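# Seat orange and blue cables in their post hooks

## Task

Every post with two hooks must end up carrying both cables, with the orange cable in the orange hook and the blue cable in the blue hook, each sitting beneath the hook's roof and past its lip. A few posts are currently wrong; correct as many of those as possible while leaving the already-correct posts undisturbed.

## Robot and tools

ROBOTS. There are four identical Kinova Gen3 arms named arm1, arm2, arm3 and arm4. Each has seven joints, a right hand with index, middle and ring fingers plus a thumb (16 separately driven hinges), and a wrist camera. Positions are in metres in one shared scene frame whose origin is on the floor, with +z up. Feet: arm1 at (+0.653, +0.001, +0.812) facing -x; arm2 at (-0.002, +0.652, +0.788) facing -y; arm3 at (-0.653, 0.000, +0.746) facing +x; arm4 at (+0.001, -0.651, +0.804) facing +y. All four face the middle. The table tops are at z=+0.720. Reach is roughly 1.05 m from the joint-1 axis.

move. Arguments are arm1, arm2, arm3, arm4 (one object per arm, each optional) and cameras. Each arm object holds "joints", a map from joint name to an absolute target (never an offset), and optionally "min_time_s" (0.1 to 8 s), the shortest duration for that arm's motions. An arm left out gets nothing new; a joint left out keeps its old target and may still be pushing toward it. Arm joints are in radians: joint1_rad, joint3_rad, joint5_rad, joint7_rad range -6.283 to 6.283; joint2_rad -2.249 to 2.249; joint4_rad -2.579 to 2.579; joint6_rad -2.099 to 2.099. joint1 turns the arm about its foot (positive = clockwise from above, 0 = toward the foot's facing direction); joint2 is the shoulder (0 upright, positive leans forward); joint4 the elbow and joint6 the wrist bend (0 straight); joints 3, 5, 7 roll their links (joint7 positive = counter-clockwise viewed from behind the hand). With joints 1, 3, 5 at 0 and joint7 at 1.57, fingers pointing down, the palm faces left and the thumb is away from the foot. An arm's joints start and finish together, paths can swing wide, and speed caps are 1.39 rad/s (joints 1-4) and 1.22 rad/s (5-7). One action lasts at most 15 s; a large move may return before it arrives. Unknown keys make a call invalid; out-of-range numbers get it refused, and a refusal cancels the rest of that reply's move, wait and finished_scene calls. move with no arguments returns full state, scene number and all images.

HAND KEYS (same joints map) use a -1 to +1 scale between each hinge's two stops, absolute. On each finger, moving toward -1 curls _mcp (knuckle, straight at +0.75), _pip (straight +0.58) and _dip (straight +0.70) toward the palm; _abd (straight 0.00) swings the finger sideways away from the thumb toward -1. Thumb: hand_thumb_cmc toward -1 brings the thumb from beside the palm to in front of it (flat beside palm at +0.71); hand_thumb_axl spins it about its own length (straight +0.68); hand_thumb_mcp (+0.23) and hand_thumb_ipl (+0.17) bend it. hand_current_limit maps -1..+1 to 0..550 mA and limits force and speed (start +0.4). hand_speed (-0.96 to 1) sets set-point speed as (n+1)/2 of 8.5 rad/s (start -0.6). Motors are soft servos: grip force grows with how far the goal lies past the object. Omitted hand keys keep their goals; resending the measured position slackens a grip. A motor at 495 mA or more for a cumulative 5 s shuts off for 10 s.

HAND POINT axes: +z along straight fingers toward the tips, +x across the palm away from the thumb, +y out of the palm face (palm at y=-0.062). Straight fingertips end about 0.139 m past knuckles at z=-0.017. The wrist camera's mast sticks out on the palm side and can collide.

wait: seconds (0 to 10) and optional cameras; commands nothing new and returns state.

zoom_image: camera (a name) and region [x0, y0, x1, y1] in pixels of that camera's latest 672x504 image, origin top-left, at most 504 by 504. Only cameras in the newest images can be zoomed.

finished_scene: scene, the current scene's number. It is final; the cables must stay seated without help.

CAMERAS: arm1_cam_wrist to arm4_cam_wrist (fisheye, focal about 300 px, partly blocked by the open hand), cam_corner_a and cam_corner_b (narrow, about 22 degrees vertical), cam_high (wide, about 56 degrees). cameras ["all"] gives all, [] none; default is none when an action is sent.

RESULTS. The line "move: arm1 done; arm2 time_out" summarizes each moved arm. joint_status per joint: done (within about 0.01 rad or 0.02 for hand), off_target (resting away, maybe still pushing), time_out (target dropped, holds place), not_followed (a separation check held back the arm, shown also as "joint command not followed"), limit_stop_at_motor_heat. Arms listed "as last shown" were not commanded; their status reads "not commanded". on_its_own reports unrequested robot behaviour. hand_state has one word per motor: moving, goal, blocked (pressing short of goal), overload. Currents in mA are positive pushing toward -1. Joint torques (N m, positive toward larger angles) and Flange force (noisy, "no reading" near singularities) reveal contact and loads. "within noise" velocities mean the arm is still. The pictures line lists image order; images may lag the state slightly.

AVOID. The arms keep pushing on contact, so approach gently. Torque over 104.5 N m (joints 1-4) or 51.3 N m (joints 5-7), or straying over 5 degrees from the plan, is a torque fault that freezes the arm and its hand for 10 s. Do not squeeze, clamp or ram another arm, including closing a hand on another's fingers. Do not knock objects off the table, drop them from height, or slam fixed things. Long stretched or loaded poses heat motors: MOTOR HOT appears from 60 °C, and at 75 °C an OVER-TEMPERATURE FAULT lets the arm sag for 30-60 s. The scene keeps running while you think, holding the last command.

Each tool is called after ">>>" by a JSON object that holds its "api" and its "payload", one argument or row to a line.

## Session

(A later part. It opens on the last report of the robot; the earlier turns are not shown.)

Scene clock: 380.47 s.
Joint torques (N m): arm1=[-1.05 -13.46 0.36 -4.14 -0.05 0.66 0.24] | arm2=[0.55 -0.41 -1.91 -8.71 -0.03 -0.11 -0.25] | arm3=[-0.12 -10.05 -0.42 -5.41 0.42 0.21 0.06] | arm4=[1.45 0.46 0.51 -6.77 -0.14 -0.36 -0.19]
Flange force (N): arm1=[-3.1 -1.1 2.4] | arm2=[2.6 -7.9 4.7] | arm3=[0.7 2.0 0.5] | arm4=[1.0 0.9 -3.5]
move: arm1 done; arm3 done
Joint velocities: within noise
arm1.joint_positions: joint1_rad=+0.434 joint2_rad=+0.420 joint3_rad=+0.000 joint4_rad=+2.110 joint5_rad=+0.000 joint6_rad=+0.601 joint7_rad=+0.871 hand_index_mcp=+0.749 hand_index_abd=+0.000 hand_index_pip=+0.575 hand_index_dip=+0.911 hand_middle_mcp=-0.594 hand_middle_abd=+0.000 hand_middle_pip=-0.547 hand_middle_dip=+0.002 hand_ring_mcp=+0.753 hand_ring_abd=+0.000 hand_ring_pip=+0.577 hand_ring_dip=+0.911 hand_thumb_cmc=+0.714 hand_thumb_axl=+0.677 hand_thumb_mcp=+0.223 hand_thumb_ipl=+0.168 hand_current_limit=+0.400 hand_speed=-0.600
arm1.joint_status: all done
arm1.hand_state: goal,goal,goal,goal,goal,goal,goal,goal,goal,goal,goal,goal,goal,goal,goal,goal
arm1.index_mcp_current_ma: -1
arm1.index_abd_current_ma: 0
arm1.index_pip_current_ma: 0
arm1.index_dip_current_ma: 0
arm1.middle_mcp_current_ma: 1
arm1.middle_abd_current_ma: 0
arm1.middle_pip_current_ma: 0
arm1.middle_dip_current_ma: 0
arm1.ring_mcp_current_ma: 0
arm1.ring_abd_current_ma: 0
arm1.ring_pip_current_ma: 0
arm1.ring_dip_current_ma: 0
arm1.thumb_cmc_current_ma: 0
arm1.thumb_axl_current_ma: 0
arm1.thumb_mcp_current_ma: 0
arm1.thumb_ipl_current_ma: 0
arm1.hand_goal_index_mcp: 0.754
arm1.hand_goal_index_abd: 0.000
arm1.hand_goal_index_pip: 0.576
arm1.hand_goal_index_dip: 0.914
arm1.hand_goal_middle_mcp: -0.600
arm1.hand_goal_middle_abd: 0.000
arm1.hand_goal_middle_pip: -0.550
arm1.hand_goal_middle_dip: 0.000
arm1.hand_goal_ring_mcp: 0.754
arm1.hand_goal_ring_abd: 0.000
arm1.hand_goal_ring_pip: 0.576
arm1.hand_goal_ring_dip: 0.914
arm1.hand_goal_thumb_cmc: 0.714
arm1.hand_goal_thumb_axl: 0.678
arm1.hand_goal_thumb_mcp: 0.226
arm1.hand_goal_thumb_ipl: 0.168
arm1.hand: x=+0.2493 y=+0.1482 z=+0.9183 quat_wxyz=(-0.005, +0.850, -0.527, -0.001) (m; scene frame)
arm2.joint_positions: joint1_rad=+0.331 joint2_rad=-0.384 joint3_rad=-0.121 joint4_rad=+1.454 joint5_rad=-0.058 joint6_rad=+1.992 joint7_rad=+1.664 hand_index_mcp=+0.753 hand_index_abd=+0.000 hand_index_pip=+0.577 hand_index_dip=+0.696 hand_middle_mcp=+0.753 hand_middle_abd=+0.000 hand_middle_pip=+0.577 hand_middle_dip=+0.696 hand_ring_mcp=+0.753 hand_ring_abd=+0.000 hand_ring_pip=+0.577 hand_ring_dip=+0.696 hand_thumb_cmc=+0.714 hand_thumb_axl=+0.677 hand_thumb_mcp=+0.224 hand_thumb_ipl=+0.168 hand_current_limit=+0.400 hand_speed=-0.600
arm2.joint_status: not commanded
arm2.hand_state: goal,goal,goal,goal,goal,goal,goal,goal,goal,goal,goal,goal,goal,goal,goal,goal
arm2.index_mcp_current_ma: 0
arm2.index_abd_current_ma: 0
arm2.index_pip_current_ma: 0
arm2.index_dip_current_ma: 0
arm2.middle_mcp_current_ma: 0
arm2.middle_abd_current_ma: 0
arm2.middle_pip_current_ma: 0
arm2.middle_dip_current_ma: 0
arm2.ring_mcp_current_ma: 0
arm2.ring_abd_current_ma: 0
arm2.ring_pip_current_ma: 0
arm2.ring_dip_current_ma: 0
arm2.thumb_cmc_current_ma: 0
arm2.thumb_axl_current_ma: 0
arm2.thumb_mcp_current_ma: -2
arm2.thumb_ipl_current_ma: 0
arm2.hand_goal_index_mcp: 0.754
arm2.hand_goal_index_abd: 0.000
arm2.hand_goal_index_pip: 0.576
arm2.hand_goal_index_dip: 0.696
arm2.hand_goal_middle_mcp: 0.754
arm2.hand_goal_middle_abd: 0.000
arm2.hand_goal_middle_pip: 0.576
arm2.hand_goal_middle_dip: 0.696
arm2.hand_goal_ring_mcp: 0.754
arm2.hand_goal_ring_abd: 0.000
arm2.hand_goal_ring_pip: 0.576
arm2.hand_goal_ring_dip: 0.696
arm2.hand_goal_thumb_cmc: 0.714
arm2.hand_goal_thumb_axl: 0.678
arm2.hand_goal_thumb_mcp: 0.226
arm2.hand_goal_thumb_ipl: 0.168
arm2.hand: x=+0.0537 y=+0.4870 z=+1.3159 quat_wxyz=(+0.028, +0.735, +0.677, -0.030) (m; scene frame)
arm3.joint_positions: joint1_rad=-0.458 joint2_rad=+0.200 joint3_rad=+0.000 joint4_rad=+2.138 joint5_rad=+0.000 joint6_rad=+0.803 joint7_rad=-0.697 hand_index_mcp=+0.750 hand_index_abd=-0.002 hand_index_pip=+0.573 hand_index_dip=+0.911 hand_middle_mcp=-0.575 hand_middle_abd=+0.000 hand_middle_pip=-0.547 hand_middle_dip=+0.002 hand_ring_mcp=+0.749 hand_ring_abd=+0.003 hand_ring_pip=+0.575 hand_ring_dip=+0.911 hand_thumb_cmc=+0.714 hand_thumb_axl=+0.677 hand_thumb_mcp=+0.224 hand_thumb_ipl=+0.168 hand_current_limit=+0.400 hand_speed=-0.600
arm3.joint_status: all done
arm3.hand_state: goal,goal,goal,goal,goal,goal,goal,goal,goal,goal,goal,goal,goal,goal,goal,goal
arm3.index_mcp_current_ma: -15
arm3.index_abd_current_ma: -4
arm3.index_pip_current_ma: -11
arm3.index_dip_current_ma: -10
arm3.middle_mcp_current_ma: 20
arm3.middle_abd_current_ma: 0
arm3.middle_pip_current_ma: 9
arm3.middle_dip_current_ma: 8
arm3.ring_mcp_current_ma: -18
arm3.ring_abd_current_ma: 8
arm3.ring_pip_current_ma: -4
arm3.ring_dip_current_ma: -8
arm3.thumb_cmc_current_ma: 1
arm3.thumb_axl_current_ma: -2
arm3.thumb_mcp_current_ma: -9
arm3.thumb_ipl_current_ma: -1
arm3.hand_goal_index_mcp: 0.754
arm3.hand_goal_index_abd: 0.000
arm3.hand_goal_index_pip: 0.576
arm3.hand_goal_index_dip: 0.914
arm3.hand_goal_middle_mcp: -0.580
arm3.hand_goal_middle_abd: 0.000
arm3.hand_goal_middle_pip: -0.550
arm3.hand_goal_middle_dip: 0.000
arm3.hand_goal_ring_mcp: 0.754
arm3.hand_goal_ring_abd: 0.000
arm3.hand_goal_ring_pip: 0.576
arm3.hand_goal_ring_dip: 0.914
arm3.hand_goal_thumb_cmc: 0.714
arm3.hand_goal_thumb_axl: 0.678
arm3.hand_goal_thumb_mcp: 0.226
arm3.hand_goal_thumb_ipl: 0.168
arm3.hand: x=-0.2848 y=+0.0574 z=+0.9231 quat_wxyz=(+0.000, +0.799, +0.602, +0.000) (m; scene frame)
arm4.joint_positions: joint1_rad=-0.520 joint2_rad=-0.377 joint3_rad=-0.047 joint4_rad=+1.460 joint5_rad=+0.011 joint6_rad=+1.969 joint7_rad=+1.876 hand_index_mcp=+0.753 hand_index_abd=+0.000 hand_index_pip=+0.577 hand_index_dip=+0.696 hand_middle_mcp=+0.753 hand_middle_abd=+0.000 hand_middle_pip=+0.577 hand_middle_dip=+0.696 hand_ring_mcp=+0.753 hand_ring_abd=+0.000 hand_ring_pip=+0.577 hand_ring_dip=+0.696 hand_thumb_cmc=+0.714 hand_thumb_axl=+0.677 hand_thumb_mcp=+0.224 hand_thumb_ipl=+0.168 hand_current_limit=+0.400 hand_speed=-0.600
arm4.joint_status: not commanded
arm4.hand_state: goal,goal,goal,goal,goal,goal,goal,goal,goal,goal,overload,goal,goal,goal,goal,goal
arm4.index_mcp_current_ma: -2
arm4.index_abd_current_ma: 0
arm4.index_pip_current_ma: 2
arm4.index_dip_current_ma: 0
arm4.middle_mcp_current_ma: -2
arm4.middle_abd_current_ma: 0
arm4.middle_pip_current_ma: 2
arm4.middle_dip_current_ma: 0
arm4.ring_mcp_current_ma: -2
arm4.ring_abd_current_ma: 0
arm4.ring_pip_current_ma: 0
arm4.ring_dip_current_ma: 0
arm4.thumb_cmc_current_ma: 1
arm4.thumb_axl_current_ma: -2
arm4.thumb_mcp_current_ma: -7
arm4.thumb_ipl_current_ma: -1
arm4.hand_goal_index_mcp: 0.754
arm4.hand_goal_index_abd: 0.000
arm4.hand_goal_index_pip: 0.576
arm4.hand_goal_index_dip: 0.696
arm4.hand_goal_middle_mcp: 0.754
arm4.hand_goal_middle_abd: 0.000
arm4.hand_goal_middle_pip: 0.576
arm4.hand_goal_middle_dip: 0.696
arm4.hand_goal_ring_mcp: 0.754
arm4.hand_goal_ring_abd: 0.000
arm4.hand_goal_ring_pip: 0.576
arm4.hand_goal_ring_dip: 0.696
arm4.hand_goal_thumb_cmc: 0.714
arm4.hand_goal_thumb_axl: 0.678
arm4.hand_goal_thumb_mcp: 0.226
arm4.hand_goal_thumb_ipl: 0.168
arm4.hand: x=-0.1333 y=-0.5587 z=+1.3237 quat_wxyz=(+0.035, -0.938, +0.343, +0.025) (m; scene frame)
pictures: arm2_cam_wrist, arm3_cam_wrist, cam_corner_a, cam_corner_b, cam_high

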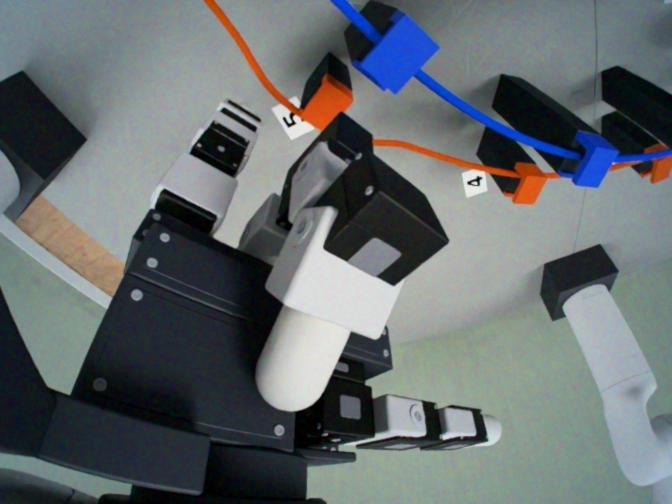

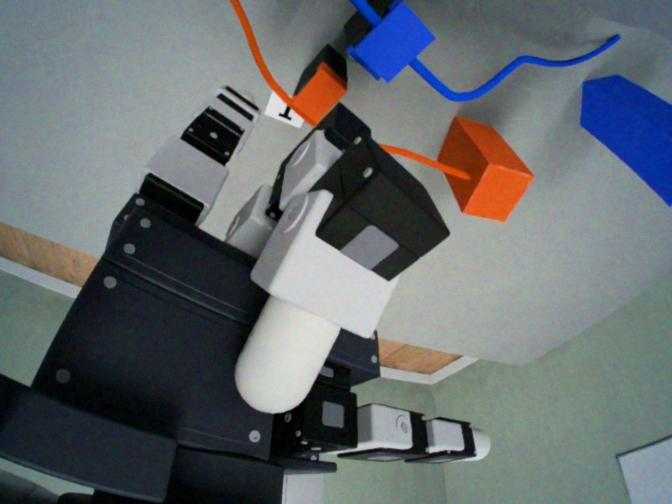

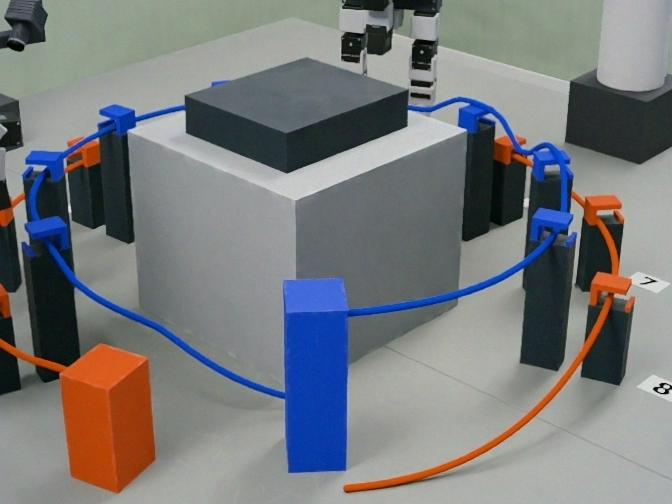

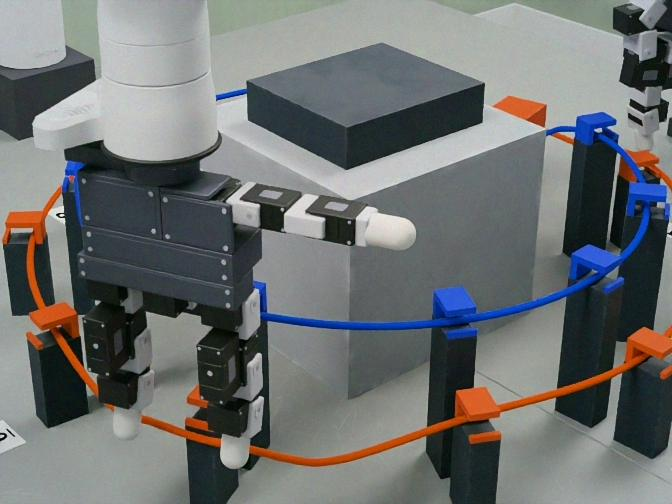

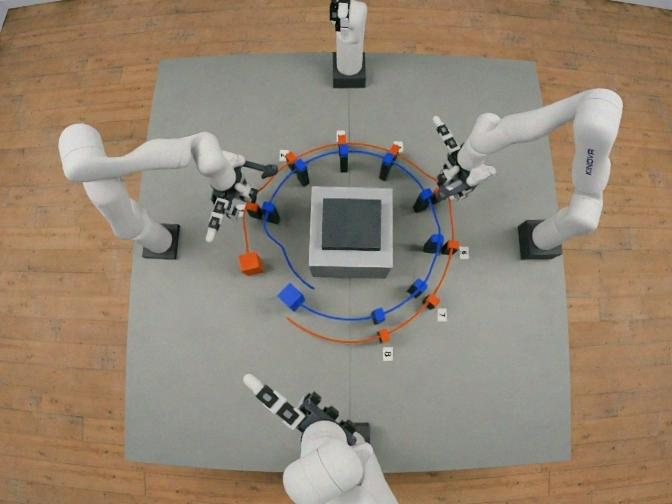

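>>> {"api": "move", "payload": {
  "arm1": {"joints":{"joint1_rad":0.50761,"joint2_rad":0.39236,"joint4_rad":2.16501,"joint6_rad":0.57381,"joint7_rad":0.94462},"min_time_s":0.8},
  "arm3": {"joints":{"joint1_rad":-0.53031,"joint2_rad":0.14768,"joint4_rad":2.20806,"joint6_rad":0.78585,"joint7_rad":-0.76956},"min_time_s":0.8}
}}

>>> {"api": "move", "payload": {
  "arm1": {"joints":{"joint1_rad":0.50633,"joint2_rad":0.49692,"joint4_rad":2.20407,"joint6_rad":0.43019,"joint7_rad":0.94334,"hand_index_dip":0.188,"hand_ring_dip":0.188},"min_time_s":0.8},
  "arm3": {"joints":{"joint1_rad":-0.53031,"joint2_rad":0.225,"joint4_rad":2.26592,"joint6_rad":0.65067,"joint7_rad":-0.76956,"hand_index_dip":0.188,"hand_ring_dip":0.188},"min_time_s":0.8}
}}

>>> {"api": "move", "payload": {
  "arm1": {"joints":{"joint1_rad":0.44396,"joint2_rad":0.51509,"joint4_rad":2.15641,"joint6_rad":0.45905,"joint7_rad":0.88097},"min_time_s":1.0},
  "arm3": {"joints":{"joint1_rad":-0.46872,"joint2_rad":0.26501,"joint4_rad":2.20491,"joint6_rad":0.67167,"joint7_rad":-0.70797},"min_time_s":1.0},
  "cameras": ["arm2_cam_wrist","arm3_cam_wrist","cam_corner_b","cam_high"]
}}

>>> {"api": "zoom_image", "payload": {
  "camera": "cam_corner_b",
  "region": [130, 320, 290, 480]
}}

>>> {"api": "zoom_image", "payload": {
  "camera": "cam_corner_b",
  "region": [590, 110, 672, 240]
}}

>>> {"api": "zoom_image", "payload": {
  "camera": "arm3_cam_wrist",
  "region": [180, 0, 380, 200]
}}

>>> {"api": "zoom_image", "payload": {
  "camera": "cam_high",
  "region": [220, 180, 290, 250]
}}

>>> {"api": "zoom_image", "payload": {
  "camera": "arm2_cam_wrist",
  "region": [200, 0, 400, 180]
}}

Scene clock: 461.40 s.
Joint torques (N m): arm1=[-1.06 -12.82 0.36 -3.93 -0.05 0.68 0.22] | arm2=[0.54 -0.41 -1.84 -8.66 -0.06 -0.11 -0.29] | arm3=[-0.1 -8.88 -0.49 -5.26 0.4 0.23 0.06] | arm4=[1.42 0.47 0.47 -6.74 -0.16 -0.35 -0.21]
Flange force (N): arm1=[-3.2 -1.4 2.8] | arm2=[2.6 -7.9 4.5] | arm3=[0.7 2.0 0.4] | arm4=[1.0 0.7 -3.6]
move: arm1 done; arm3 done
Joint velocities: within noise
arm1.joint_positions: joint1_rad=+0.508 joint2_rad=+0.392 joint3_rad=+0.000 joint4_rad=+2.165 joint5_rad=+0.000 joint6_rad=+0.574 joint7_rad=+0.945 hand_index_mcp=+0.749 hand_index_abd=+0.000 hand_index_pip=+0.575 hand_index_dip=+0.911 hand_middle_mcp=-0.594 hand_middle_abd=+0.000 hand_middle_pip=-0.547 hand_middle_dip=+0.002 hand_ring_mcp=+0.753 hand_ring_abd=+0.000 hand_ring_pip=+0.577 hand_ring_dip=+0.911 hand_thumb_cmc=+0.714 hand_thumb_axl=+0.677 hand_thumb_mcp=+0.223 hand_thumb_ipl=+0.168 hand_current_limit=+0.400 hand_speed=-0.600
arm1.joint_status: all done
arm1.hand_state: goal,goal,goal,goal,goal,goal,goal,goal,goal,goal,goal,goal,goal,goal,goal,goal
arm1.index_mcp_current_ma: -1
arm1.index_abd_current_ma: 0
arm1.index_pip_current_ma: 0
arm1.index_dip_current_ma: 0
arm1.middle_mcp_current_ma: 1
arm1.middle_abd_current_ma: 0
arm1.middle_pip_current_ma: 0
arm1.middle_dip_current_ma: 0
arm1.ring_mcp_current_ma: 0
arm1.ring_abd_current_ma: 0
arm1.ring_pip_current_ma: 0
arm1.ring_dip_current_ma: 0
arm1.thumb_cmc_current_ma: 0
arm1.thumb_axl_current_ma: 0
arm1.thumb_mcp_current_ma: 0
arm1.thumb_ipl_current_ma: 0
arm1.hand_goal_index_mcp: 0.754
arm1.hand_goal_index_abd: 0.000
arm1.hand_goal_index_pip: 0.576
arm1.hand_goal_index_dip: 0.914
arm1.hand_goal_middle_mcp: -0.600
arm1.hand_goal_middle_abd: 0.000
arm1.hand_goal_middle_pip: -0.550
arm1.hand_goal_middle_dip: 0.000
arm1.hand_goal_ring_mcp: 0.754
arm1.hand_goal_ring_abd: 0.000
arm1.hand_goal_ring_pip: 0.576
arm1.hand_goal_ring_dip: 0.914
arm1.hand_goal_thumb_cmc: 0.714
arm1.hand_goal_thumb_axl: 0.678
arm1.hand_goal_thumb_mcp: 0.226
arm1.hand_goal_thumb_ipl: 0.168
arm1.hand: x=+0.2783 y=+0.1625 z=+0.9182 quat_wxyz=(-0.005, +0.850, -0.527, +0.000) (m; scene frame)
arm2, arm4: as last shown
arm3.joint_positions: joint1_rad=-0.530 joint2_rad=+0.148 joint3_rad=+0.000 joint4_rad=+2.208 joint5_rad=+0.000 joint6_rad=+0.786 joint7_rad=-0.770 hand_index_mcp=+0.750 hand_index_abd=-0.002 hand_index_pip=+0.573 hand_index_dip=+0.911 hand_middle_mcp=-0.575 hand_middle_abd=+0.000 hand_middle_pip=-0.547 hand_middle_dip=+0.002 hand_ring_mcp=+0.749 hand_ring_abd=+0.003 hand_ring_pip=+0.575 hand_ring_dip=+0.911 hand_thumb_cmc=+0.714 hand_thumb_axl=+0.677 hand_thumb_mcp=+0.224 hand_thumb_ipl=+0.168 hand_current_limit=+0.400 hand_speed=-0.600
arm3.joint_status: all done
arm3.hand_state: goal,goal,goal,goal,goal,goal,goal,goal,goal,goal,goal,goal,goal,goal,goal,goal
arm3.index_mcp_current_ma: -15
arm3.index_abd_current_ma: -4
arm3.index_pip_current_ma: -11
arm3.index_dip_current_ma: -10
arm3.middle_mcp_current_ma: 20
arm3.middle_abd_current_ma: 0
arm3.middle_pip_current_ma: 9
arm3.middle_dip_current_ma: 8
arm3.ring_mcp_current_ma: -17
arm3.ring_abd_current_ma: 8
arm3.ring_pip_current_ma: -4
arm3.ring_dip_current_ma: -8
arm3.thumb_cmc_current_ma: 1
arm3.thumb_axl_current_ma: -2
arm3.thumb_mcp_current_ma: -9
arm3.thumb_ipl_current_ma: -1
arm3.hand_goal_index_mcp: 0.754
arm3.hand_goal_index_abd: 0.000
arm3.hand_goal_index_pip: 0.576
arm3.hand_goal_index_dip: 0.914
arm3.hand_goal_middle_mcp: -0.580
arm3.hand_goal_middle_abd: 0.000
arm3.hand_goal_middle_pip: -0.550
arm3.hand_goal_middle_dip: 0.000
arm3.hand_goal_ring_mcp: 0.754
arm3.hand_goal_ring_abd: 0.000
arm3.hand_goal_ring_pip: 0.576
arm3.hand_goal_ring_dip: 0.914
arm3.hand_goal_thumb_cmc: 0.714
arm3.hand_goal_thumb_axl: 0.678
arm3.hand_goal_thumb_mcp: 0.226
arm3.hand_goal_thumb_ipl: 0.168
arm3.hand: x=-0.3155 y=+0.0662 z=+0.9231 quat_wxyz=(+0.000, +0.799, +0.602, +0.000) (m; scene frame)
pictures: none

Scene clock: 462.57 s.
Joint torques (N m): arm1=[-1.03 -13.57 0.41 -2.92 -0.03 0.66 0.22] | arm2=[0.54 -0.45 -1.86 -8.72 -0.02 -0.1 -0.29] | arm3=[-0.16 -9.5 -0.41 -4.37 0.44 0.22 0.07] | arm4=[1.44 0.45 0.51 -6.75 -0.17 -0.36 -0.18]
Flange force (N): arm1=[-3.0 -2.0 2.9] | arm2=[2.5 -7.9 4.7] | arm3=[0.8 2.0 0.5] | arm4=[0.9 0.9 -3.6]
move: arm1 done; arm3 done
Joint velocities: within noise
arm1.joint_positions: joint1_rad=+0.506 joint2_rad=+0.497 joint3_rad=+0.000 joint4_rad=+2.204 joint5_rad=+0.000 joint6_rad=+0.430 joint7_rad=+0.943 hand_index_mcp=+0.749 hand_index_abd=+0.000 hand_index_pip=+0.575 hand_index_dip=+0.192 hand_middle_mcp=-0.594 hand_middle_abd=+0.000 hand_middle_pip=-0.547 hand_middle_dip=+0.002 hand_ring_mcp=+0.753 hand_ring_abd=+0.000 hand_ring_pip=+0.577 hand_ring_dip=+0.192 hand_thumb_cmc=+0.714 hand_thumb_axl=+0.677 hand_thumb_mcp=+0.223 hand_thumb_ipl=+0.168 hand_current_limit=+0.400 hand_speed=-0.600
arm1.joint_status: all done
arm1.hand_state: goal,goal,goal,goal,goal,goal,goal,goal,goal,goal,goal,goal,goal,goal,goal,goal
arm1.index_mcp_current_ma: -1
arm1.index_abd_current_ma: 0
arm1.index_pip_current_ma: 0
arm1.index_dip_current_ma: 0
arm1.middle_mcp_current_ma: 1
arm1.middle_abd_current_ma: 0
arm1.middle_pip_current_ma: 0
arm1.middle_dip_current_ma: 0
arm1.ring_mcp_current_ma: 0
arm1.ring_abd_current_ma: 0
arm1.ring_pip_current_ma: 0
arm1.ring_dip_current_ma: 0
arm1.thumb_cmc_current_ma: 0
arm1.thumb_axl_current_ma: 0
arm1.thumb_mcp_current_ma: 0
arm1.thumb_ipl_current_ma: 0
arm1.hand_goal_index_mcp: 0.754
arm1.hand_goal_index_abd: 0.000
arm1.hand_goal_index_pip: 0.576
arm1.hand_goal_index_dip: 0.188
arm1.hand_goal_middle_mcp: -0.600
arm1.hand_goal_middle_abd: 0.000
arm1.hand_goal_middle_pip: -0.550
arm1.hand_goal_middle_dip: 0.000
arm1.hand_goal_ring_mcp: 0.754
arm1.hand_goal_ring_abd: 0.000
arm1.hand_goal_ring_pip: 0.576
arm1.hand_goal_ring_dip: 0.188
arm1.hand_goal_thumb_cmc: 0.714
arm1.hand_goal_thumb_axl: 0.678
arm1.hand_goal_thumb_mcp: 0.226
arm1.hand_goal_thumb_ipl: 0.168
arm1.hand: x=+0.2783 y=+0.1626 z=+0.8772 quat_wxyz=(-0.005, +0.850, -0.527, +0.000) (m; scene frame)
arm2, arm4: as last shown
arm3.joint_positions: joint1_rad=-0.530 joint2_rad=+0.225 joint3_rad=+0.000 joint4_rad=+2.266 joint5_rad=+0.000 joint6_rad=+0.651 joint7_rad=-0.770 hand_index_mcp=+0.750 hand_index_abd=-0.002 hand_index_pip=+0.573 hand_index_dip=+0.191 hand_middle_mcp=-0.575 hand_middle_abd=+0.000 hand_middle_pip=-0.547 hand_middle_dip=+0.002 hand_ring_mcp=+0.749 hand_ring_abd=+0.003 hand_ring_pip=+0.575 hand_ring_dip=+0.191 hand_thumb_cmc=+0.714 hand_thumb_axl=+0.677 hand_thumb_mcp=+0.224 hand_thumb_ipl=+0.168 hand_current_limit=+0.400 hand_speed=-0.600
arm3.joint_status: all done
arm3.hand_state: goal,goal,goal,goal,goal,goal,goal,goal,goal,goal,goal,goal,goal,goal,goal,goal
arm3.index_mcp_current_ma: -15
arm3.index_abd_current_ma: -4
arm3.index_pip_current_ma: -10
arm3.index_dip_current_ma: 11
arm3.middle_mcp_current_ma: 20
arm3.middle_abd_current_ma: 0
arm3.middle_pip_current_ma: 9
arm3.middle_dip_current_ma: 8
arm3.ring_mcp_current_ma: -17
arm3.ring_abd_current_ma: 8
arm3.ring_pip_current_ma: -4
arm3.ring_dip_current_ma: 9
arm3.thumb_cmc_current_ma: 1
arm3.thumb_axl_current_ma: -2
arm3.thumb_mcp_current_ma: -9
arm3.thumb_ipl_current_ma: -1
arm3.hand_goal_index_mcp: 0.754
arm3.hand_goal_index_abd: 0.000
arm3.hand_goal_index_pip: 0.576
arm3.hand_goal_index_dip: 0.188
arm3.hand_goal_middle_mcp: -0.580
arm3.hand_goal_middle_abd: 0.000
arm3.hand_goal_middle_pip: -0.550
arm3.hand_goal_middle_dip: 0.000
arm3.hand_goal_ring_mcp: 0.754
arm3.hand_goal_ring_abd: 0.000
arm3.hand_goal_ring_pip: 0.576
arm3.hand_goal_ring_dip: 0.188
arm3.hand_goal_thumb_cmc: 0.714
arm3.hand_goal_thumb_axl: 0.678
arm3.hand_goal_thumb_mcp: 0.226
arm3.hand_goal_thumb_ipl: 0.168
arm3.hand: x=-0.3155 y=+0.0663 z=+0.8891 quat_wxyz=(+0.000, +0.799, +0.602, +0.000) (m; scene frame)
pictures: none

Scene clock: 463.93 s.
Joint torques (N m): arm1=[-1.18 -14.11 0.22 -3.19 -0.1 0.62 0.24] | arm2=[0.48 -0.34 -1.84 -8.7 -0.06 -0.15 -0.28] | arm3=[-0.07 -10.57 -0.33 -5.05 0.48 -0.07 0.07] | arm4=[1.44 0.46 0.5 -6.73 -0.18 -0.35 -0.18]
Flange force (N): arm1=[-3.1 -2.0 2.7] | arm2=[2.8 -7.8 4.6] | arm3=[0.5 1.1 0.7] | arm4=[0.9 0.9 -3.7]
move: arm1 done; arm3 done
Joint velocities: within noise
arm1.joint_positions: joint1_rad=+0.444 joint2_rad=+0.515 joint3_rad=+0.000 joint4_rad=+2.156 joint5_rad=+0.000 joint6_rad=+0.459 joint7_rad=+0.881 hand_index_mcp=+0.756 hand_index_abd=+0.000 hand_index_pip=+0.576 hand_index_dip=+0.192 hand_middle_mcp=-0.594 hand_middle_abd=+0.000 hand_middle_pip=-0.547 hand_middle_dip=+0.002 hand_ring_mcp=+0.753 hand_ring_abd=+0.000 hand_ring_pip=+0.577 hand_ring_dip=+0.192 hand_thumb_cmc=+0.714 hand_thumb_axl=+0.677 hand_thumb_mcp=+0.223 hand_thumb_ipl=+0.168 hand_current_limit=+0.400 hand_speed=-0.600
arm1.joint_status: all done
arm1.hand_state: goal,goal,goal,goal,goal,goal,goal,goal,goal,goal,goal,goal,goal,goal,goal,goal
arm1.index_mcp_current_ma: 0
arm1.index_abd_current_ma: 0
arm1.index_pip_current_ma: 0
arm1.index_dip_current_ma: 0
arm1.middle_mcp_current_ma: 1
arm1.middle_abd_current_ma: 0
arm1.middle_pip_current_ma: 0
arm1.middle_dip_current_ma: 0
arm1.ring_mcp_current_ma: 0
arm1.ring_abd_current_ma: 0
arm1.ring_pip_current_ma: 0
arm1.ring_dip_current_ma: 0
arm1.thumb_cmc_current_ma: 0
arm1.thumb_axl_current_ma: 0
arm1.thumb_mcp_current_ma: 0
arm1.thumb_ipl_current_ma: 0
arm1.hand_goal_index_mcp: 0.754
arm1.hand_goal_index_abd: 0.000
arm1.hand_goal_index_pip: 0.576
arm1.hand_goal_index_dip: 0.188
arm1.hand_goal_middle_mcp: -0.600
arm1.hand_goal_middle_abd: 0.000
arm1.hand_goal_middle_pip: -0.550
arm1.hand_goal_middle_dip: 0.000
arm1.hand_goal_ring_mcp: 0.754
arm1.hand_goal_ring_abd: 0.000
arm1.hand_goal_ring_pip: 0.576
arm1.hand_goal_ring_dip: 0.188
arm1.hand_goal_thumb_cmc: 0.714
arm1.hand_goal_thumb_axl: 0.678
arm1.hand_goal_thumb_mcp: 0.226
arm1.hand_goal_thumb_ipl: 0.168
arm1.hand: x=+0.2538 y=+0.1505 z=+0.8772 quat_wxyz=(-0.005, +0.850, -0.527, -0.001) (m; scene frame)
arm2, arm4: as last shown
arm3.joint_positions: joint1_rad=-0.469 joint2_rad=+0.265 joint3_rad=+0.000 joint4_rad=+2.205 joint5_rad=+0.000 joint6_rad=+0.672 joint7_rad=-0.708 hand_index_mcp=+0.753 hand_index_abd=-0.002 hand_index_pip=+0.575 hand_index_dip=+0.191 hand_middle_mcp=-0.575 hand_middle_abd=+0.000 hand_middle_pip=-0.547 hand_middle_dip=+0.002 hand_ring_mcp=+0.764 hand_ring_abd=+0.003 hand_ring_pip=+0.580 hand_ring_dip=+0.191 hand_thumb_cmc=+0.714 hand_thumb_axl=+0.677 hand_thumb_mcp=+0.224 hand_thumb_ipl=+0.168 hand_current_limit=+0.400 hand_speed=-0.600
arm3.joint_status: all done
arm3.hand_state: goal,goal,goal,goal,goal,goal,goal,goal,goal,goal,goal,goal,goal,goal,goal,goal
arm3.index_mcp_current_ma: -2
arm3.index_abd_current_ma: -4
arm3.index_pip_current_ma: -4
arm3.index_dip_current_ma: 11
arm3.middle_mcp_current_ma: 20
arm3.middle_abd_current_ma: 0
arm3.middle_pip_current_ma: 9
arm3.middle_dip_current_ma: 8
arm3.ring_mcp_current_ma: 39
arm3.ring_abd_current_ma: 8
arm3.ring_pip_current_ma: 13
arm3.ring_dip_current_ma: 9
arm3.thumb_cmc_current_ma: 1
arm3.thumb_axl_current_ma: -2
arm3.thumb_mcp_current_ma: -9
arm3.thumb_ipl_current_ma: -1
arm3.hand_goal_index_mcp: 0.754
arm3.hand_goal_index_abd: 0.000
arm3.hand_goal_index_pip: 0.576
arm3.hand_goal_index_dip: 0.188
arm3.hand_goal_middle_mcp: -0.580
arm3.hand_goal_middle_abd: 0.000
arm3.hand_goal_middle_pip: -0.550
arm3.hand_goal_middle_dip: 0.000
arm3.hand_goal_ring_mcp: 0.754
arm3.hand_goal_ring_abd: 0.000
arm3.hand_goal_ring_pip: 0.576
arm3.hand_goal_ring_dip: 0.188
arm3.hand_goal_thumb_cmc: 0.714
arm3.hand_goal_thumb_axl: 0.678
arm3.hand_goal_thumb_mcp: 0.226
arm3.hand_goal_thumb_ipl: 0.168
arm3.hand: x=-0.2896 y=+0.0588 z=+0.8891 quat_wxyz=(+0.000, +0.799, +0.602, +0.000) (m; scene frame)
pictures: arm2_cam_wrist, arm3_cam_wrist, cam_corner_b, cam_high

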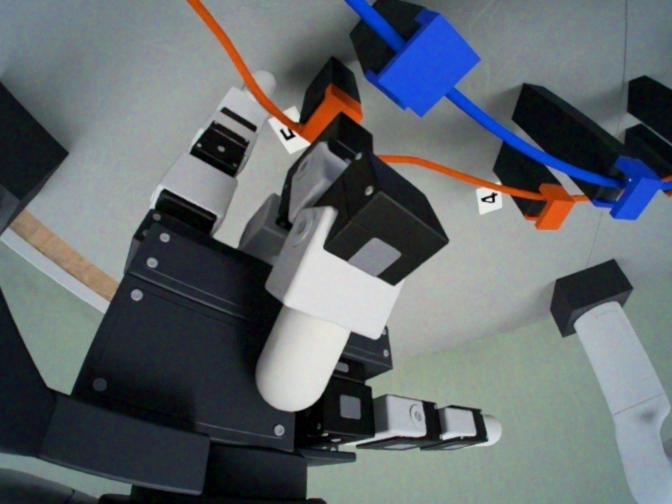

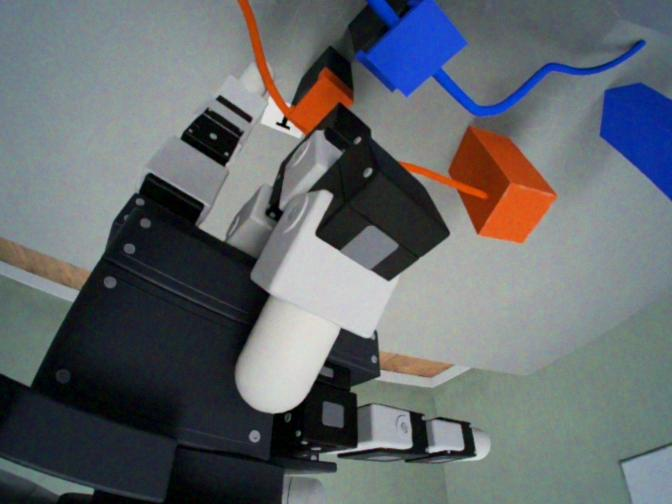

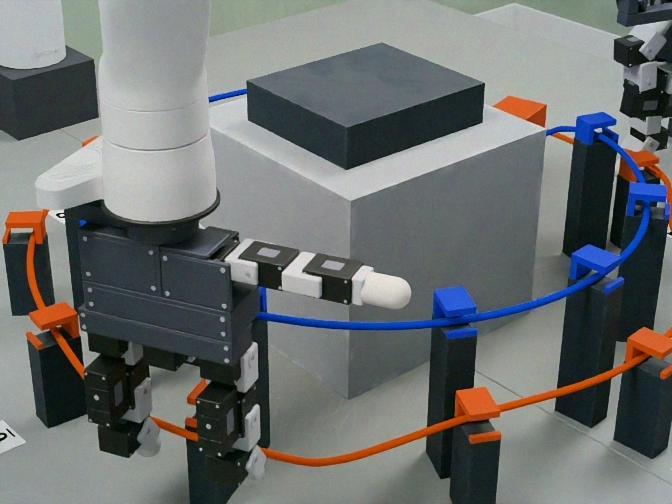

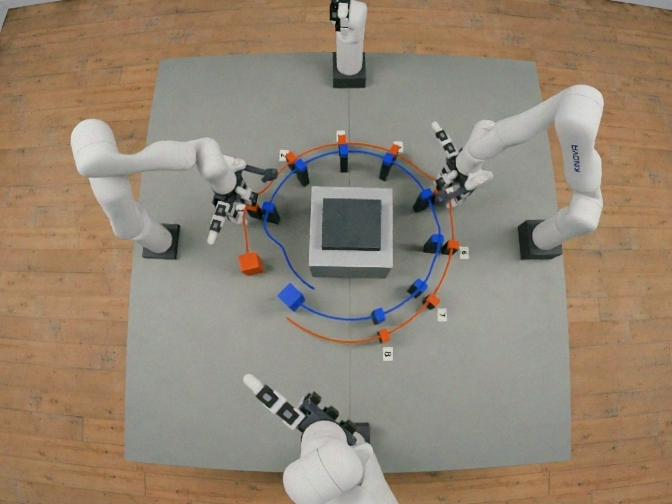

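Scaled by 3.150 from the camera's 672x504 image, which has a finer 960x720 frame.

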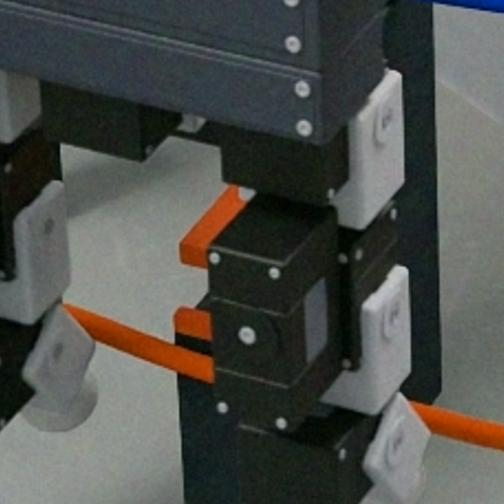

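Scaled by 3.877 from the camera's 672x504 image, which has a finer 960x720 frame.

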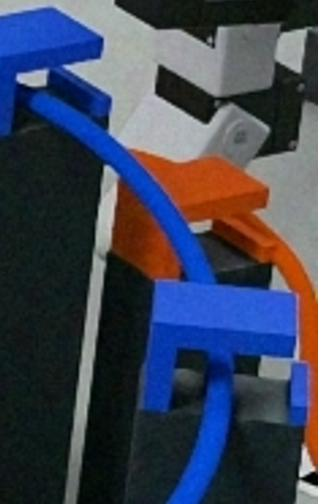

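Scaled by 2.520 from the camera's 672x504 image, which has a finer 960x720 frame.

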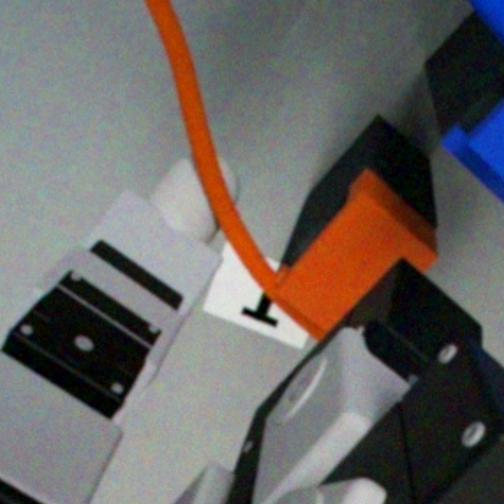

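Scaled by 7.200 from the camera's 672x504 image, which has a finer 960x720 frame.

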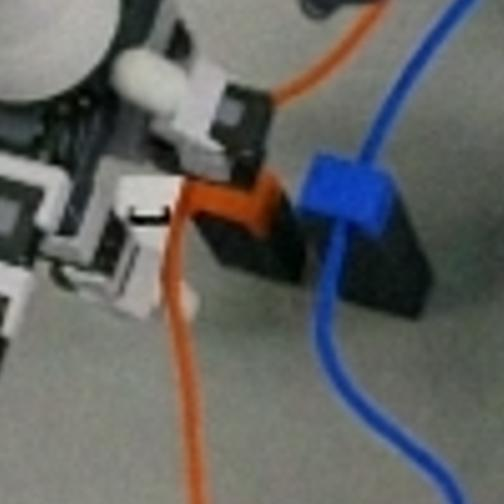

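Scaled by 2.520 from the camera's 672x504 image, which has a finer 960x720 frame.

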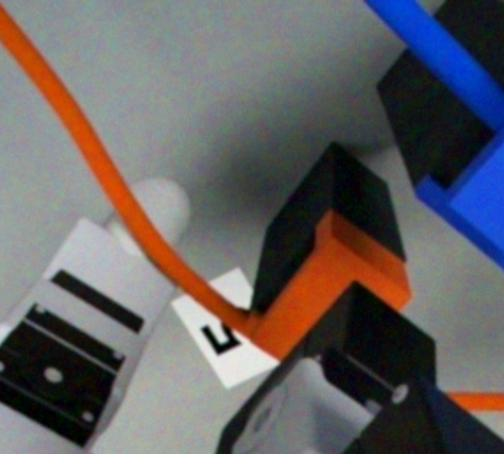

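>>> {"api": "move", "payload": {
  "arm1": {"joints":{"joint1_rad":0.44427,"joint2_rad":0.48477,"joint4_rad":2.14687,"joint6_rad":0.49891,"joint7_rad":0.88128},"min_time_s":0.7},
  "arm3": {"joints":{"joint1_rad":-0.46872,"joint2_rad":0.2512,"joint4_rad":2.19577,"joint6_rad":0.69462,"joint7_rad":-0.70797},"min_time_s":0.7},
  "cameras": ["arm2_cam_wrist","arm3_cam_wrist","cam_corner_b","cam_high"]
}}

>>> {"api": "zoom_image", "payload": {
  "camera": "cam_corner_b",
  "region": [130, 320, 290, 480]
}}

>>> {"api": "zoom_image", "payload": {
  "camera": "cam_corner_b",
  "region": [610, 130, 672, 220]
}}

>>> {"api": "zoom_image", "payload": {
  "camera": "arm3_cam_wrist",
  "region": [180, 0, 380, 200]
}}

>>> {"api": "zoom_image", "payload": {
  "camera": "arm2_cam_wrist",
  "region": [200, 0, 400, 180]
}}

Scene clock: 481.50 s.
Joint torques (N m): arm1=[-1.19 -13.99 0.25 -3.57 -0.09 0.58 0.25] | arm2=[0.56 -0.41 -1.76 -8.69 -0.06 -0.11 -0.32] | arm3=[-0.09 -10.29 -0.42 -4.71 0.43 0.19 0.1] | arm4=[1.43 0.52 0.46 -6.74 -0.2 -0.34 -0.18]
Flange force (N): arm1=[-3.2 -1.9 2.8] | arm2=[2.5 -7.7 4.6] | arm3=[0.9 1.8 0.5] | arm4=[1.1 0.8 -3.5]
move: arm1 done; arm3 done
Joint velocities: within noise
arm1.joint_positions: joint1_rad=+0.444 joint2_rad=+0.485 joint3_rad=+0.000 joint4_rad=+2.147 joint5_rad=+0.000 joint6_rad=+0.499 joint7_rad=+0.881 hand_index_mcp=+0.756 hand_index_abd=+0.000 hand_index_pip=+0.576 hand_index_dip=+0.192 hand_middle_mcp=-0.594 hand_middle_abd=+0.000 hand_middle_pip=-0.547 hand_middle_dip=+0.002 hand_ring_mcp=+0.753 hand_ring_abd=+0.000 hand_ring_pip=+0.577 hand_ring_dip=+0.192 hand_thumb_cmc=+0.714 hand_thumb_axl=+0.677 hand_thumb_mcp=+0.223 hand_thumb_ipl=+0.168 hand_current_limit=+0.400 hand_speed=-0.600
arm1.joint_status: all done
arm1.hand_state: goal,goal,goal,goal,goal,goal,goal,goal,goal,goal,goal,goal,goal,goal,goal,goal
arm1.index_mcp_current_ma: 0
arm1.index_abd_current_ma: 0
arm1.index_pip_current_ma: 0
arm1.index_dip_current_ma: 0
arm1.middle_mcp_current_ma: 1
arm1.middle_abd_current_ma: 0
arm1.middle_pip_current_ma: 0
arm1.middle_dip_current_ma: 0
arm1.ring_mcp_current_ma: 0
arm1.ring_abd_current_ma: 0
arm1.ring_pip_current_ma: 0
arm1.ring_dip_current_ma: 0
arm1.thumb_cmc_current_ma: 0
arm1.thumb_axl_current_ma: 0
arm1.thumb_mcp_current_ma: 0
arm1.thumb_ipl_current_ma: 0
arm1.hand_goal_index_mcp: 0.754
arm1.hand_goal_index_abd: 0.000
arm1.hand_goal_index_pip: 0.576
arm1.hand_goal_index_dip: 0.188
arm1.hand_goal_middle_mcp: -0.600
arm1.hand_goal_middle_abd: 0.000
arm1.hand_goal_middle_pip: -0.550
arm1.hand_goal_middle_dip: 0.000
arm1.hand_goal_ring_mcp: 0.754
arm1.hand_goal_ring_abd: 0.000
arm1.hand_goal_ring_pip: 0.576
arm1.hand_goal_ring_dip: 0.188
arm1.hand_goal_thumb_cmc: 0.714
arm1.hand_goal_thumb_axl: 0.678
arm1.hand_goal_thumb_mcp: 0.226
arm1.hand_goal_thumb_ipl: 0.168
arm1.hand: x=+0.2538 y=+0.1505 z=+0.8893 quat_wxyz=(-0.005, +0.850, -0.527, -0.001) (m; scene frame)
arm2, arm4: as last shown
arm3.joint_positions: joint1_rad=-0.469 joint2_rad=+0.251 joint3_rad=+0.000 joint4_rad=+2.196 joint5_rad=+0.000 joint6_rad=+0.695 joint7_rad=-0.708 hand_index_mcp=+0.753 hand_index_abd=-0.002 hand_index_pip=+0.575 hand_index_dip=+0.191 hand_middle_mcp=-0.575 hand_middle_abd=+0.000 hand_middle_pip=-0.547 hand_middle_dip=+0.002 hand_ring_mcp=+0.756 hand_ring_abd=+0.003 hand_ring_pip=+0.578 hand_ring_dip=+0.191 hand_thumb_cmc=+0.714 hand_thumb_axl=+0.677 hand_thumb_mcp=+0.224 hand_thumb_ipl=+0.168 hand_current_limit=+0.400 hand_speed=-0.600
arm3.joint_status: all done
arm3.hand_state: goal,goal,goal,goal,goal,goal,goal,goal,goal,goal,goal,goal,goal,goal,goal,goal
arm3.index_mcp_current_ma: -2
arm3.index_abd_current_ma: -4
arm3.index_pip_current_ma: -4
arm3.index_dip_current_ma: 11
arm3.middle_mcp_current_ma: 20
arm3.middle_abd_current_ma: 0
arm3.middle_pip_current_ma: 9
arm3.middle_dip_current_ma: 8
arm3.ring_mcp_current_ma: 6
arm3.ring_abd_current_ma: 8
arm3.ring_pip_current_ma: 8
arm3.ring_dip_current_ma: 9
arm3.thumb_cmc_current_ma: 1
arm3.thumb_axl_current_ma: -2
arm3.thumb_mcp_current_ma: -9
arm3.thumb_ipl_current_ma: -1
arm3.hand_goal_index_mcp: 0.754
arm3.hand_goal_index_abd: 0.000
arm3.hand_goal_index_pip: 0.576
arm3.hand_goal_index_dip: 0.188
arm3.hand_goal_middle_mcp: -0.580
arm3.hand_goal_middle_abd: 0.000
arm3.hand_goal_middle_pip: -0.550
arm3.hand_goal_middle_dip: 0.000
arm3.hand_goal_ring_mcp: 0.754
arm3.hand_goal_ring_abd: 0.000
arm3.hand_goal_ring_pip: 0.576
arm3.hand_goal_ring_dip: 0.188
arm3.hand_goal_thumb_cmc: 0.714
arm3.hand_goal_thumb_axl: 0.678
arm3.hand_goal_thumb_mcp: 0.226
arm3.hand_goal_thumb_ipl: 0.168
arm3.hand: x=-0.2896 y=+0.0588 z=+0.8951 quat_wxyz=(+0.000, +0.799, +0.602, +0.000) (m; scene frame)
pictures: arm2_cam_wrist, arm3_cam_wrist, cam_corner_b, cam_high

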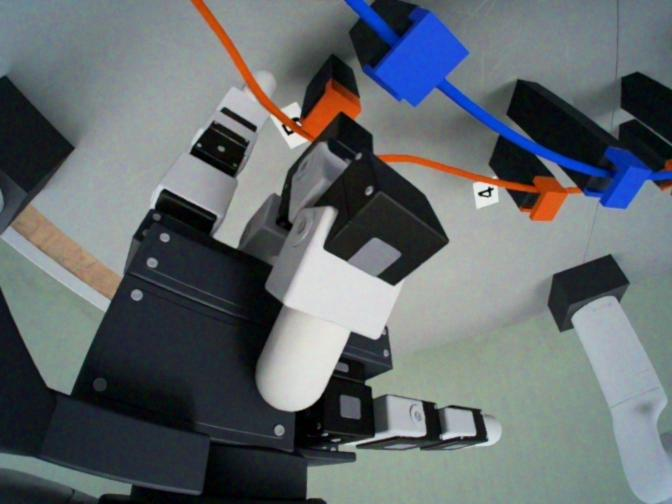

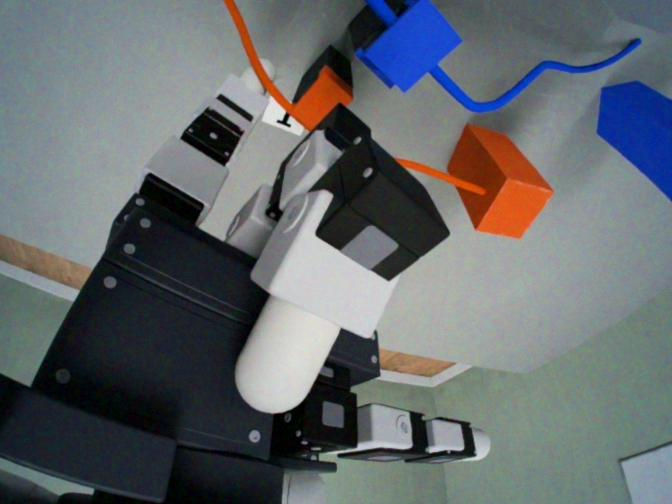

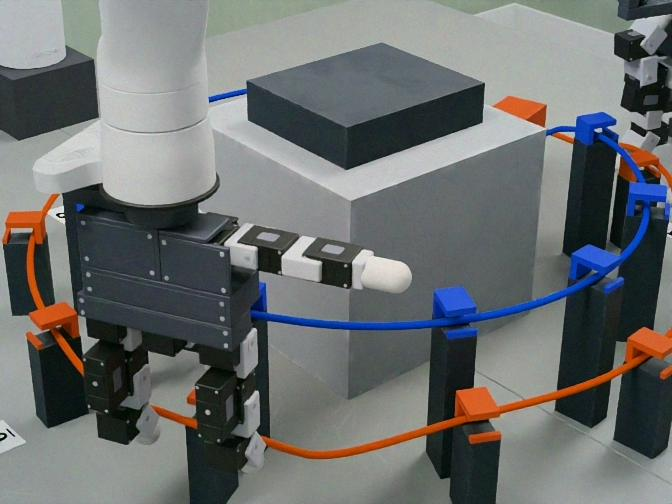

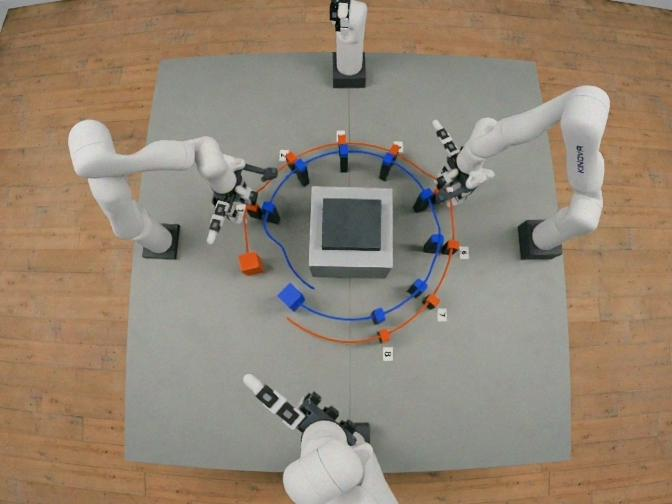

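Scaled by 3.150 from the camera's 672x504 image, which has a finer 960x720 frame.

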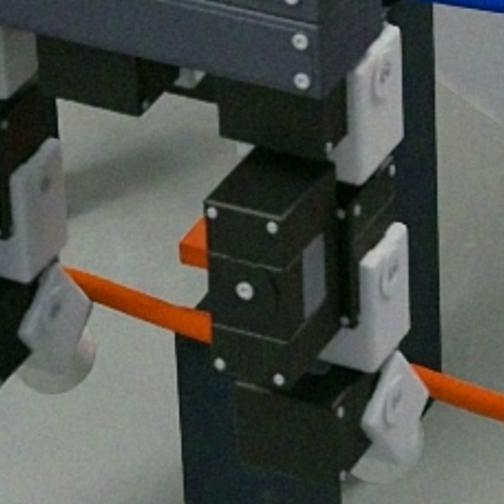

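Scaled by 5.600 from the camera's 672x504 image, which has a finer 960x720 frame.

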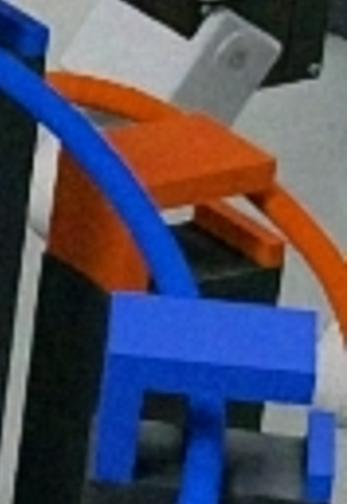

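Scaled by 2.520 from the camera's 672x504 image, which has a finer 960x720 frame.

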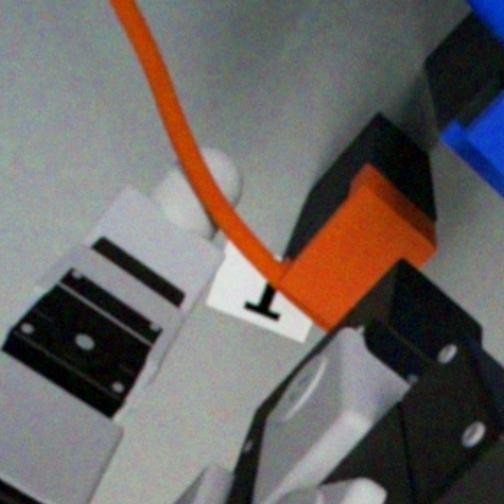

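Scaled by 2.520 from the camera's 672x504 image, which has a finer 960x720 frame.

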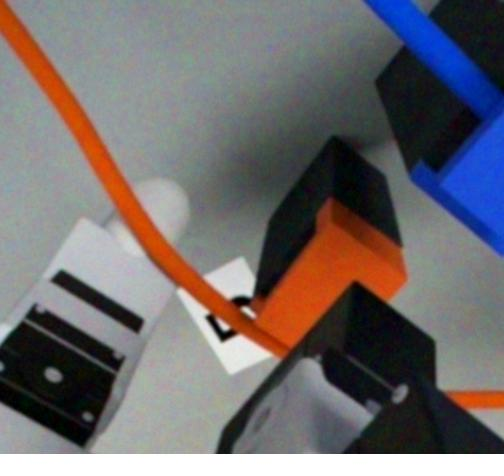

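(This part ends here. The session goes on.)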